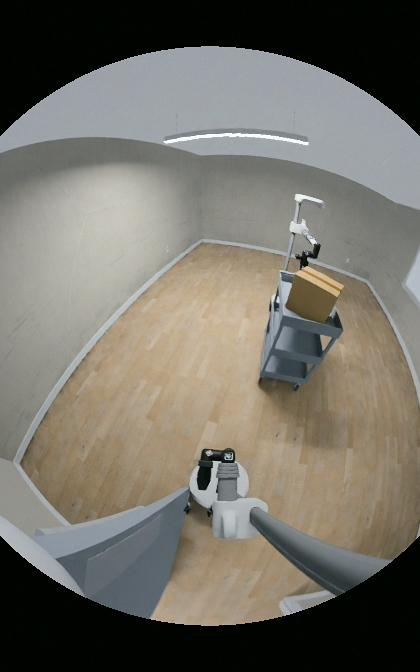

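Scene clock: 341.50 s.
move: r1 moving
r1.base_odometry: x=-1.854 y=+1.811 heading=+3.046
r1.turned_by_wheels: +0.000
r1.turned_by_imu: +0.000
r1.base_tilt: forward=-1.6 right=+1.3
r1.lidar_m: 3.68 2.19 1.87 1.88 0.25 0.31 - 1.47 2.34 2.84 3.34 0.98
r1.base_status: strafe_m moving
r1.joint_positions: lift_m=+0.500 arm_m=+0.000 wrist_yaw_rad=+3.091 wrist_pitch_rad=+0.002 wrist_roll_rad=+0.000 gripper_m=+0.056
r1.joint_status: not commanded
r1.measured_speeds: translate_m=+0.000 strafe_m=+0.055 rotate_rad=-0.002 lift_m=+0.000 arm_m=+0.000 wrist_yaw_rad=+0.000 wrist_pitch_rad=+0.000 wrist_roll_rad=+0.000
r1.motor_effort: lift_m=+19(19) arm_m=+4(4) wheel_0=-10(13) wheel_1=+8(10) wheel_2=+1(2)
r1.servo_current: wrist_yaw_rad=46(59) wrist_pitch_rad=39(52) wrist_roll_rad=33(59) gripper_m=46(46)
r1.contact_limits: strafe_m 0.6
r1.hand_pose: x=-0.1127 y=+0.1019 z=+0.6776 quat_wxyz=(+0.025, -0.001, +0.000, +1.000) (m; r1's base frame)
r1.wrist_depth_mm: 136 138 - - 375 218 - / 113 139 - - 382 220 158 / 117 139 271 - 387 204 158 / 137 162 - - 389 206 - / - - - - 394 207 160 / - - 193 - 191 206 160 / - 1397 1499 153 343 177 160
r2: as last shown
r2.lidar_m: 0.53 0.55 2.64 2.53 2.73 2.55 2.48 2.67 2.23 2.17 2.31 0.55
r2.motor_effort: lift_m=+19(19) arm_m=+5(6) wheel_0=-4(4) wheel_1=-6(6) wheel_2=-6(6)
r2.servo_current: wrist_yaw_rad=39(52) wrist_pitch_rad=39(46) wrist_roll_rad=46(52) gripper_m=117(130)
r2.contact_limits: lift_m 0.1
r2.wrist_depth_mm: - - 181 208 1008 1008 1008 / - - - 238 1025 1008 1008 / - - - 554 1025 1025 1025 / - - - 244 1025 1025 - / - - 191 1042 1025 - - / - 161 185 1025 178 - - / - 133 - - 1025 1042 1025
pictures: none
No camera images: "cameras" was empty.

Scene clock: 342.53 s.
earlier move: r1 contact_stop
r1.base_odometry: x=-1.856 y=+1.786 heading=+3.053
r1.turned_by_wheels: +0.007
r1.turned_by_imu: +0.001
r1.base_tilt: forward=-1.6 right=+1.3
r1.lidar_m: 3.67 2.17 1.88 1.90 0.25 0.30 - 1.43 2.35 2.86 3.39 0.98
r1.base_status: strafe_m contact_stop (by the wheels' count: +0.039 of +0.120)
r1.joint_positions: lift_m=+0.500 arm_m=+0.000 wrist_yaw_rad=+3.091 wrist_pitch_rad=+0.002 wrist_roll_rad=+0.000 gripper_m=+0.056
r1.joint_status: not commanded
r1.measured_speeds: all 0
r1.on_its_own: the wheels are slack since a contact_stop
r1.motor_effort: lift_m=+19(19) arm_m=+4(4) wheel_0=-1(30) wheel_1=+0(32) wheel_2=+0(5)
r1.servo_current: wrist_yaw_rad=46(65) wrist_pitch_rad=39(52) wrist_roll_rad=46(59) gripper_m=39(46)
r1.contact_limits: strafe_m 0.6
r1.hand_pose: x=-0.1127 y=+0.1019 z=+0.6776 quat_wxyz=(+0.025, -0.001, +0.000, +1.000) (m; r1's base frame)
r1.wrist_depth_mm: - 138 - - 389 207 - / 111 138 - - 394 209 - / 114 139 259 - 402 211 156 / 137 152 - - 404 212 - / 138 - - - 355 213 157 / - - 193 - 191 212 156 / - 1430 1576 153 353 182 -
r2.base_odometry: x=-0.597 y=-0.909 heading=-2.028
r2.turned_by_wheels: +0.000
r2.turned_by_imu: +0.000
r2.base_tilt: forward=-0.6 right=+0.1
r2.lidar_m: 0.51 0.56 2.63 2.54 2.72 2.55 2.49 2.67 2.24 2.19 2.34 0.56
r2.base_status: not commanded
r2.joint_positions: lift_m=+0.925 arm_m=+0.395 wrist_yaw_rad=+0.000 wrist_pitch_rad=+1.569 wrist_roll_rad=+1.570 gripper_m=+0.016
r2.joint_status: not commanded
r2.measured_speeds: all 0
r2.motor_effort: lift_m=+19(19) arm_m=+5(6) wheel_0=-4(4) wheel_1=-6(6) wheel_2=-6(6)
r2.servo_current: wrist_yaw_rad=52(59) wrist_pitch_rad=39(46) wrist_roll_rad=46(52) gripper_m=130(130)
r2.contact_limits: lift_m 0.1
r2.hand_pose: x=+0.5665 y=-0.0874 z=+0.8147 quat_wxyz=(+0.501, +0.500, +0.500, -0.499) (m; r2's base frame)
r2.wrist_depth_mm: - - 180 208 1025 1008 1008 / - - - 237 1008 1008 1008 / - - - 549 1008 1008 1008 / - - - 244 1008 1025 - / - - 191 1042 1042 - - / - 161 185 1025 178 - - / - 133 - - 1025 1025 1042
wait: 1.03 of 5 s (r1 has come to rest)
pictures: r1_head_left_camera, r2_head_camera, r2_head_left_camera
Images, in order (width x height): r1_head_left_camera 420x672, r2_head_camera 420x560, r2_head_left_camera 420x672.

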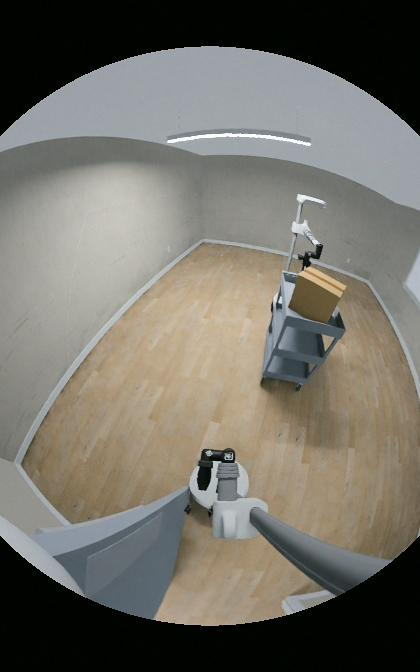

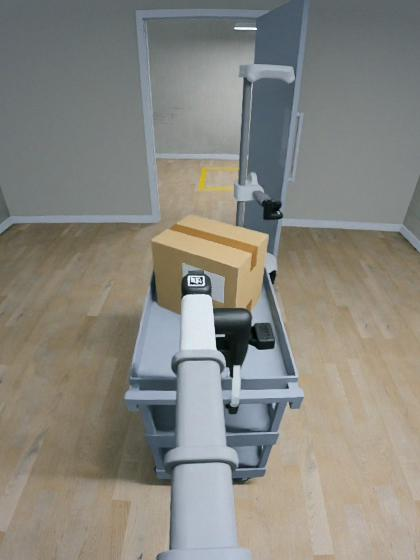

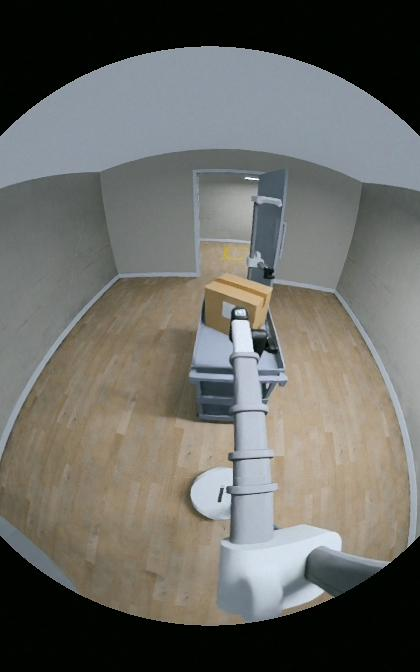

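>>> {"api": "move", "payload": {"blocking": false, "r1": {"base":{"translate_m":0.0}}, "r2": {"base":{"strafe_m":0.2},"pace":"slow"}, "cameras": []}}

>>> {"api": "wait", "payload": {"seconds": 4, "cameras": []}}

>>> {"api": "move", "payload": {"blocking": false, "r2": {"base":{"rotate_rad":-0.13},"pace":"slow"}, "cameras": []}}

>>> {"api": "wait", "payload": {"seconds": 2, "cameras": []}}

>>> {"api": "move", "payload": {"blocking": false, "r2": {"base":{"strafe_m":0.18},"pace":"slow"}, "cameras": []}}

>>> {"api": "wait", "payload": {"seconds": 4, "cameras": []}}

>>> {"api": "move", "payload": {"blocking": false, "r2": {"base":{"rotate_rad":-0.13},"pace":"slow"}, "cameras": []}}

>>> {"api": "wait", "payload": {"seconds": 2, "cameras": ["r1_head_left_camera","r2_head_camera","r2_wrist_camera"]}}

Scene clock: 362.07 s.
move: r1 done; r2 moving
r1.base_odometry: x=-1.856 y=+1.786 heading=+3.053
r1.turned_by_wheels: +0.000
r1.turned_by_imu: +0.000
r1.base_tilt: forward=-1.6 right=+1.3
r1.lidar_m: 3.62 2.18 1.87 1.89 0.25 0.30 - 1.47 2.33 2.86 3.37 1.01
r1.base_status: done
r1.joint_positions: lift_m=+0.500 arm_m=+0.000 wrist_yaw_rad=+3.091 wrist_pitch_rad=+0.002 wrist_roll_rad=+0.000 gripper_m=+0.056
r1.joint_status: not commanded
r1.measured_speeds: all 0
r1.motor_effort: lift_m=+19(19) arm_m=+3(4) wheel_0=+0(1) wheel_1=+0(1) wheel_2=+0(0)
r1.servo_current: wrist_yaw_rad=59(59) wrist_pitch_rad=33(46) wrist_roll_rad=52(65) gripper_m=46(46)
r1.hand_pose: x=-0.1127 y=+0.1019 z=+0.6776 quat_wxyz=(+0.025, -0.001, +0.000, +1.000) (m; r1's base frame)
r1.wrist_depth_mm: - 138 - - 387 207 - / 111 139 - - 389 209 155 / 114 139 260 - 397 210 156 / 137 152 - - 399 211 - / 138 - - - 353 213 156 / - - 193 - 191 212 157 / - 1464 1537 153 353 182 -
r2.base_odometry: x=-0.584 y=-0.915 heading=-2.028
r2.turned_by_wheels: +0.000
r2.turned_by_imu: +0.000
r2.base_tilt: forward=-0.7 right=+0.1
r2.lidar_m: 0.52 0.57 2.62 2.55 2.73 2.56 2.50 2.68 2.23 2.18 2.36 0.55
r2.base_status: strafe_m moving
r2.joint_positions: lift_m=+0.925 arm_m=+0.395 wrist_yaw_rad=+0.000 wrist_pitch_rad=+1.569 wrist_roll_rad=+1.570 gripper_m=+0.016
r2.joint_status: not commanded
r2.measured_speeds: translate_m=+0.000 strafe_m=+0.057 rotate_rad=+0.001 lift_m=+0.000 arm_m=+0.000 wrist_yaw_rad=+0.000 wrist_pitch_rad=+0.000 wrist_roll_rad=+0.001
r2.motor_effort: lift_m=+19(19) arm_m=+6(6) wheel_0=-9(12) wheel_1=+4(7) wheel_2=-1(5)
r2.servo_current: wrist_yaw_rad=46(52) wrist_pitch_rad=46(46) wrist_roll_rad=39(59) gripper_m=117(117)
r2.contact_limits: lift_m 0.1
r2.hand_pose: x=+0.5664 y=-0.0874 z=+0.8147 quat_wxyz=(+0.501, +0.500, +0.500, -0.499) (m; r2's base frame)
r2.wrist_depth_mm: - - 235 209 174 1042 1025 / - - - 227 1025 1025 1008 / - - - 521 1042 1025 1025 / - - - 242 1008 1008 - / - - 190 1025 1042 - - / - 162 185 1042 178 157 - / - 133 - - 1025 1025 1025
pictures: none
No camera images: "cameras" was empty.

Scene clock: 364.70 s.
earlier move: r2 done
r1.base_odometry: x=-1.856 y=+1.786 heading=+3.053
r1.turned_by_wheels: +0.000
r1.turned_by_imu: +0.000
r1.base_tilt: forward=-1.6 right=+1.3
r1.lidar_m: 3.65 2.18 1.89 1.90 0.25 0.31 - 1.47 2.36 2.86 1.09 1.04
r1.base_status: done
r1.joint_positions: lift_m=+0.500 arm_m=+0.000 wrist_yaw_rad=+3.091 wrist_pitch_rad=+0.002 wrist_roll_rad=+0.000 gripper_m=+0.056
r1.joint_status: not commanded
r1.measured_speeds: all 0
r1.motor_effort: lift_m=+19(19) arm_m=+3(4) wheel_0=+0(1) wheel_1=+0(1) wheel_2=+0(0)
r1.servo_current: wrist_yaw_rad=39(65) wrist_pitch_rad=46(52) wrist_roll_rad=59(65) gripper_m=33(46)
r1.hand_pose: x=-0.1127 y=+0.1019 z=+0.6776 quat_wxyz=(+0.025, -0.001, +0.000, +1.000) (m; r1's base frame)
r1.wrist_depth_mm: - 138 - - 384 207 - / 111 139 - - 394 208 156 / 114 139 260 - 397 211 156 / 137 151 - - 402 211 - / 138 - - - 353 213 156 / - - 193 - 191 213 156 / - 1464 1464 153 353 182 -
r2.base_odometry: x=-0.417 y=-0.997 heading=-2.028
r2.turned_by_wheels: +0.000
r2.turned_by_imu: -0.001
r2.base_tilt: forward=-0.7 right=+0.0
r2.lidar_m: 0.54 0.63 2.43 2.36 2.51 2.55 2.47 2.64 2.44 2.38 2.53 0.52
r2.base_status: done
r2.joint_positions: lift_m=+0.925 arm_m=+0.395 wrist_yaw_rad=-0.003 wrist_pitch_rad=+1.569 wrist_roll_rad=+1.573 gripper_m=+0.016
r2.joint_status: not commanded
r2.measured_speeds: all 0
r2.motor_effort: lift_m=+19(19) arm_m=+6(6) wheel_0=-8(16) wheel_1=+3(7) wheel_2=+0(5)
r2.servo_current: wrist_yaw_rad=52(65) wrist_pitch_rad=33(46) wrist_roll_rad=52(65) gripper_m=117(124)
r2.contact_limits: lift_m 0.1
r2.hand_pose: x=+0.5662 y=-0.0874 z=+0.8147 quat_wxyz=(+0.499, +0.502, +0.498, -0.501) (m; r2's base frame)
r2.wrist_depth_mm: - - - - 196 1008 1025 / - - - - 197 1008 1008 / - - - 1042 175 1042 1042 / - - - 1025 175 - - / - - 193 1042 176 - - / - 157 182 1042 176 866 - / - - - - 1008 1025 1008
wait: 2.63 of 4 s (r2 has come to rest)
pictures: none
No camera images: "cameras" was empty.

Scene clock: 365.20 s.
move: r2 moving
r1: as last shown
r1.lidar_m: 3.63 2.19 1.89 1.90 0.25 0.32 - 1.45 2.34 2.86 1.16 1.01
r1.motor_effort: lift_m=+19(19) arm_m=+3(4) wheel_0=+0(1) wheel_1=+0(0) wheel_2=+0(0)
r1.servo_current: wrist_yaw_rad=46(65) wrist_pitch_rad=39(52) wrist_roll_rad=65(65) gripper_m=46(46)
r1.wrist_depth_mm: - 138 - - 384 208 - / 111 139 - - 392 209 156 / 115 139 260 - 399 210 156 / 137 152 - - 399 211 - / 138 - - - 353 212 156 / - - 193 - 191 212 157 / - 1430 1499 154 355 183 -
r2.base_odometry: x=-0.417 y=-0.997 heading=-2.133
r2.turned_by_wheels: -0.105
r2.turned_by_imu: -0.102
r2.base_tilt: forward=-0.6 right=+0.1
r2.lidar_m: 0.53 0.58 2.48 2.35 2.45 2.62 2.46 2.57 2.49 2.37 2.48 0.55
r2.base_status: rotate_rad moving
r2.joint_positions: lift_m=+0.925 arm_m=+0.395 wrist_yaw_rad=-0.003 wrist_pitch_rad=+1.569 wrist_roll_rad=+1.573 gripper_m=+0.016
r2.joint_status: not commanded
r2.measured_speeds: translate_m=+0.000 strafe_m=-0.002 rotate_rad=-0.249 lift_m=+0.000 arm_m=+0.000 wrist_yaw_rad=+0.001 wrist_pitch_rad=+0.000 wrist_roll_rad=+0.000
r2.motor_effort: lift_m=+19(19) arm_m=+6(6) wheel_0=+5(14) wheel_1=+5(8) wheel_2=+8(12)
r2.servo_current: wrist_yaw_rad=39(59) wrist_pitch_rad=39(46) wrist_roll_rad=52(59) gripper_m=117(117)
r2.contact_limits: lift_m 0.1
r2.hand_pose: x=+0.5661 y=-0.0874 z=+0.8147 quat_wxyz=(+0.499, +0.502, +0.498, -0.501) (m; r2's base frame)
r2.wrist_depth_mm: - - - 213 174 1025 1008 / - - - 1025 175 1008 1008 / - - - 559 175 1008 1025 / - - - 500 175 1042 - / - - 178 866 1025 1025 - / - 163 186 1042 178 156 - / - 135 - - 1025 1025 1025
pictures: none
No camera images: "cameras" was empty.

Scene clock: 365.70 s.
earlier move: r2 done
r1.base_odometry: x=-1.856 y=+1.786 heading=+3.053
r1.turned_by_wheels: +0.000
r1.turned_by_imu: +0.000
r1.base_tilt: forward=-1.6 right=+1.3
r1.lidar_m: 3.66 2.14 1.89 1.89 0.25 0.31 - 1.45 2.36 2.85 1.11 1.05
r1.base_status: not commanded
r1.joint_positions: lift_m=+0.500 arm_m=+0.000 wrist_yaw_rad=+3.091 wrist_pitch_rad=+0.002 wrist_roll_rad=+0.000 gripper_m=+0.056
r1.joint_status: not commanded
r1.measured_speeds: all 0
r1.motor_effort: lift_m=+19(19) arm_m=+4(4) wheel_0=+0(1) wheel_1=+0(0) wheel_2=+0(0)
r1.servo_current: wrist_yaw_rad=59(65) wrist_pitch_rad=39(52) wrist_roll_rad=52(65) gripper_m=39(46)
r1.hand_pose: x=-0.1127 y=+0.1019 z=+0.6776 quat_wxyz=(+0.025, -0.001, +0.000, +1.000) (m; r1's base frame)
r1.wrist_depth_mm: - 138 - - 387 208 - / 111 138 - - 392 208 156 / 114 139 259 - 397 210 156 / 137 152 - - 399 211 - / 138 - - - 353 212 156 / - - 193 - 191 212 156 / - 1430 1537 153 353 182 -
r2.base_odometry: x=-0.417 y=-0.997 heading=-2.157
r2.turned_by_wheels: -0.024
r2.turned_by_imu: -0.023
r2.base_tilt: forward=-0.7 right=+0.0
r2.lidar_m: 0.54 0.58 2.52 2.36 2.42 2.61 2.46 2.57 2.52 2.37 2.48 0.55
r2.base_status: done
r2.joint_positions: lift_m=+0.925 arm_m=+0.395 wrist_yaw_rad=-0.003 wrist_pitch_rad=+1.569 wrist_roll_rad=+1.572 gripper_m=+0.016
r2.joint_status: not commanded
r2.measured_speeds: all 0
r2.motor_effort: lift_m=+19(19) arm_m=+6(7) wheel_0=+5(14) wheel_1=+4(8) wheel_2=+6(12)
r2.servo_current: wrist_yaw_rad=39(59) wrist_pitch_rad=46(46) wrist_roll_rad=52(59) gripper_m=117(117)
r2.contact_limits: lift_m 0.1
r2.hand_pose: x=+0.5662 y=-0.0874 z=+0.8147 quat_wxyz=(+0.499, +0.502, +0.498, -0.501) (m; r2's base frame)
r2.wrist_depth_mm: - - - 213 174 1025 1025 / - - - 1042 175 1008 1025 / - - - 500 175 1008 1025 / - - - 234 176 1025 - / - - 185 1025 1025 1042 - / - - 188 820 178 156 - / - 136 - - 1042 1025 1025
wait: 0.50 of 2 s (r2 has come to rest)
pictures: none
No camera images: "cameras" was empty.

Scene clock: 366.20 s.
move: r2 moving
r1: as last shown
r1.lidar_m: 3.65 2.16 1.87 1.87 0.25 0.31 - 1.46 2.32 2.86 1.16 1.04
r1.motor_effort: lift_m=+19(19) arm_m=+4(4) wheel_0=-1(1) wheel_1=+0(0) wheel_2=+0(0)
r1.servo_current: wrist_yaw_rad=46(52) wrist_pitch_rad=39(46) wrist_roll_rad=52(59) gripper_m=46(52)
r1.wrist_depth_mm: - 138 - - 387 207 - / 111 138 - - 392 208 155 / 114 139 259 - 399 211 156 / 137 152 - - 402 211 - / 138 - - - 351 213 156 / - - 193 - 190 213 157 / - 1430 1537 153 353 182 -
r2.base_odometry: x=-0.406 y=-1.005 heading=-2.157
r2.turned_by_wheels: +0.000
r2.turned_by_imu: +0.000
r2.base_tilt: forward=-0.7 right=+0.1
r2.lidar_m: 0.53 0.58 2.51 2.35 2.37 2.61 2.47 2.56 2.54 2.39 2.47 0.55
r2.base_status: strafe_m moving
r2.joint_positions: lift_m=+0.925 arm_m=+0.395 wrist_yaw_rad=-0.003 wrist_pitch_rad=+1.569 wrist_roll_rad=+1.572 gripper_m=+0.016
r2.joint_status: not commanded
r2.measured_speeds: translate_m=+0.000 strafe_m=+0.056 rotate_rad=-0.001 lift_m=+0.000 arm_m=+0.000 wrist_yaw_rad=+0.000 wrist_pitch_rad=+0.000 wrist_roll_rad=+0.000
r2.motor_effort: lift_m=+19(19) arm_m=+6(6) wheel_0=-10(11) wheel_1=+7(10) wheel_2=+0(4)
r2.servo_current: wrist_yaw_rad=52(59) wrist_pitch_rad=39(46) wrist_roll_rad=52(59) gripper_m=111(124)
r2.contact_limits: lift_m 0.1
r2.hand_pose: x=+0.5662 y=-0.0874 z=+0.8147 quat_wxyz=(+0.500, +0.502, +0.498, -0.500) (m; r2's base frame)
r2.wrist_depth_mm: - - - 211 174 1025 1008 / - - - 1025 175 1008 1008 / - - - 500 175 1008 1008 / - - - 496 175 1025 - / - - 186 809 1008 - - / - 163 185 500 179 156 - / - 136 - - 1025 1025 1008
pictures: none
No camera images: "cameras" was empty.

Scene clock: 368.63 s.
earlier move: r2 done
r1.base_odometry: x=-1.856 y=+1.786 heading=+3.053
r1.turned_by_wheels: +0.000
r1.turned_by_imu: +0.000
r1.base_tilt: forward=-1.6 right=+1.3
r1.lidar_m: 3.63 2.19 1.87 1.90 0.25 0.31 - 1.43 2.36 2.85 1.09 1.08
r1.base_status: not commanded
r1.joint_positions: lift_m=+0.500 arm_m=+0.000 wrist_yaw_rad=+3.091 wrist_pitch_rad=+0.002 wrist_roll_rad=+0.000 gripper_m=+0.056
r1.joint_status: not commanded
r1.measured_speeds: all 0
r1.motor_effort: lift_m=+19(19) arm_m=+3(4) wheel_0=+0(1) wheel_1=+0(0) wheel_2=+0(0)
r1.servo_current: wrist_yaw_rad=39(65) wrist_pitch_rad=39(52) wrist_roll_rad=59(65) gripper_m=46(52)
r1.hand_pose: x=-0.1127 y=+0.1019 z=+0.6776 quat_wxyz=(+0.025, -0.001, +0.000, +1.000) (m; r1's base frame)
r1.wrist_depth_mm: - 138 - - 384 207 - / 111 139 - - 392 208 155 / 115 139 260 - 397 211 156 / 137 152 - - 399 212 - / 138 - - - 351 213 156 / - - 194 - 191 213 156 / - 1464 1537 154 353 182 -
r2.base_odometry: x=-0.268 y=-1.097 heading=-2.157
r2.turned_by_wheels: +0.000
r2.turned_by_imu: -0.001
r2.base_tilt: forward=-0.7 right=+0.0
r2.lidar_m: 0.54 3.27 2.30 2.17 2.24 2.63 2.48 2.56 2.72 2.57 2.63 0.49
r2.base_status: done
r2.joint_positions: lift_m=+0.925 arm_m=+0.395 wrist_yaw_rad=-0.003 wrist_pitch_rad=+1.569 wrist_roll_rad=+1.574 gripper_m=+0.016
r2.joint_status: not commanded
r2.measured_speeds: all 0
r2.motor_effort: lift_m=+19(19) arm_m=+6(6) wheel_0=-7(15) wheel_1=+0(10) wheel_2=-2(4)
r2.servo_current: wrist_yaw_rad=39(59) wrist_pitch_rad=39(46) wrist_roll_rad=52(59) gripper_m=117(124)
r2.contact_limits: lift_m 0.1
r2.hand_pose: x=+0.5661 y=-0.0874 z=+0.8147 quat_wxyz=(+0.499, +0.502, +0.498, -0.501) (m; r2's base frame)
r2.wrist_depth_mm: - - - - 203 174 1025 / - - - - 1025 1025 1025 / - - - - 175 1008 1025 / - - - 1025 176 - - / - - 190 1042 176 1025 - / - 159 181 1025 176 878 - / - - - - 1025 1042 1025
wait: 2.43 of 4 s (r2 has come to rest)
pictures: none
No camera images: "cameras" was empty.

Scene clock: 369.13 s.
move: r2 moving
r1: as last shown
r1.base_tilt: forward=-1.6 right=+1.2
r1.lidar_m: 3.65 2.15 1.89 1.88 0.25 0.31 - 1.45 2.34 2.86 1.12 1.08
r1.motor_effort: lift_m=+19(19) arm_m=+4(4) wheel_0=+0(1) wheel_1=+0(0) wheel_2=+0(0)
r1.servo_current: wrist_yaw_rad=39(65) wrist_pitch_rad=46(52) wrist_roll_rad=52(59) gripper_m=39(46)
r1.wrist_depth_mm: - 138 - - 387 208 - / 111 138 - - 392 208 155 / 115 139 259 - 399 211 156 / 137 152 - - 402 211 - / 138 - - - 353 213 156 / - - 193 - 190 213 157 / - 1464 1537 153 353 181 -
r2.base_odometry: x=-0.268 y=-1.097 heading=-2.263
r2.turned_by_wheels: -0.105
r2.turned_by_imu: -0.102
r2.base_tilt: forward=-0.7 right=+0.0
r2.lidar_m: 0.54 0.64 2.43 2.19 2.18 2.73 2.47 2.51 2.84 2.54 2.60 0.51
r2.base_status: rotate_rad moving
r2.joint_positions: lift_m=+0.925 arm_m=+0.395 wrist_yaw_rad=-0.003 wrist_pitch_rad=+1.569 wrist_roll_rad=+1.574 gripper_m=+0.016
r2.joint_status: not commanded
r2.measured_speeds: translate_m=+0.001 strafe_m=-0.002 rotate_rad=-0.237 lift_m=+0.000 arm_m=+0.000 wrist_yaw_rad=+0.000 wrist_pitch_rad=+0.000 wrist_roll_rad=+0.000
r2.motor_effort: lift_m=+19(19) arm_m=+6(6) wheel_0=+1(11) wheel_1=+3(8) wheel_2=+6(11)
r2.servo_current: wrist_yaw_rad=46(52) wrist_pitch_rad=39(46) wrist_roll_rad=52(52) gripper_m=117(124)
r2.contact_limits: lift_m 0.1
r2.hand_pose: x=+0.5661 y=-0.0874 z=+0.8147 quat_wxyz=(+0.499, +0.502, +0.498, -0.501) (m; r2's base frame)
r2.wrist_depth_mm: - - - 213 174 1025 1025 / - - - 1025 175 1025 1025 / - - - 521 176 1025 1008 / - - - 1025 176 1042 - / - - - 250 176 1042 - / - 164 183 535 178 156 - / - - - - 1042 1042 1025
pictures: none
No camera images: "cameras" was empty.

Scene clock: 369.63 s.
earlier move: r2 done
r1.base_odometry: x=-1.856 y=+1.786 heading=+3.053
r1.turned_by_wheels: +0.000
r1.turned_by_imu: +0.000
r1.base_tilt: forward=-1.5 right=+1.3
r1.lidar_m: 3.65 2.16 1.89 1.89 0.25 0.28 - 1.46 2.34 2.85 1.12 1.09
r1.base_status: not commanded
r1.joint_positions: lift_m=+0.500 arm_m=+0.000 wrist_yaw_rad=+3.091 wrist_pitch_rad=+0.002 wrist_roll_rad=+0.000 gripper_m=+0.056
r1.joint_status: not commanded
r1.measured_speeds: all 0
r1.motor_effort: lift_m=+19(19) arm_m=+4(4) wheel_0=+0(1) wheel_1=+0(0) wheel_2=+0(0)
r1.servo_current: wrist_yaw_rad=65(65) wrist_pitch_rad=39(52) wrist_roll_rad=46(59) gripper_m=52(52)
r1.hand_pose: x=-0.1127 y=+0.1019 z=+0.6776 quat_wxyz=(+0.025, -0.001, +0.000, +1.000) (m; r1's base frame)
r1.wrist_depth_mm: - 138 - - 387 208 - / 111 139 - - 392 208 155 / 114 139 260 - 399 210 156 / 137 152 - - 399 211 - / 138 - - - 353 212 156 / - - 194 - 191 212 157 / - 1430 1499 153 355 182 -
r2.base_odometry: x=-0.268 y=-1.097 heading=-2.286
r2.turned_by_wheels: -0.024
r2.turned_by_imu: -0.023
r2.base_tilt: forward=-0.7 right=+0.1
r2.lidar_m: 0.50 0.55 2.45 2.19 2.19 2.68 2.49 2.49 2.83 2.57 2.58 0.54
r2.base_status: done
r2.joint_positions: lift_m=+0.925 arm_m=+0.395 wrist_yaw_rad=-0.003 wrist_pitch_rad=+1.569 wrist_roll_rad=+1.574 gripper_m=+0.016
r2.joint_status: not commanded
r2.measured_speeds: all 0
r2.motor_effort: lift_m=+19(19) arm_m=+6(6) wheel_0=+5(11) wheel_1=+5(8) wheel_2=+5(11)
r2.servo_current: wrist_yaw_rad=52(52) wrist_pitch_rad=46(46) wrist_roll_rad=52(59) gripper_m=117(124)
r2.contact_limits: lift_m 0.1
r2.hand_pose: x=+0.5661 y=-0.0874 z=+0.8147 quat_wxyz=(+0.499, +0.502, +0.498, -0.501) (m; r2's base frame)
r2.wrist_depth_mm: - - - 211 174 1008 1008 / - - - 230 175 1025 1025 / - - - 854 175 1025 1025 / - - - 496 175 1025 - / - - 179 831 1042 1025 - / - 163 186 500 177 156 - / - 135 - - 1025 1042 1025
wait: 0.50 of 2 s (r2 has come to rest)
pictures: r1_head_left_camera, r2_head_camera, r2_wrist_camera
Images, in order (width x height): r1_head_left_camera 420x672, r2_head_camera 420x560, r2_wrist_camera 616x392.

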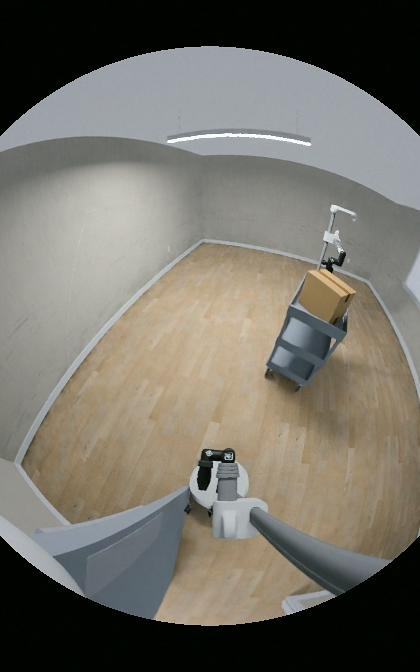

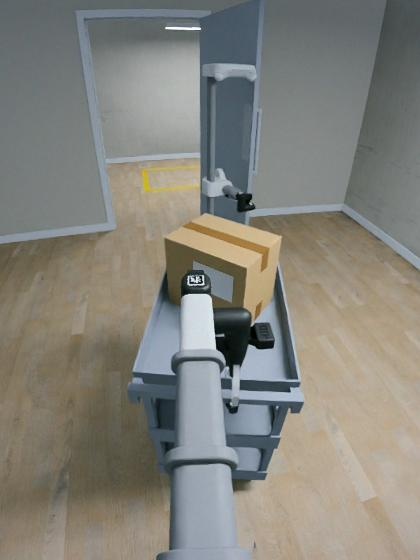

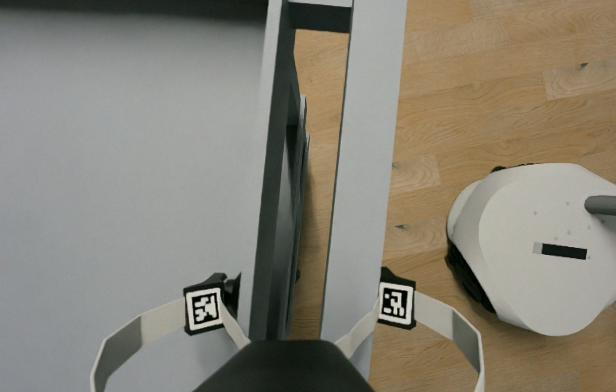

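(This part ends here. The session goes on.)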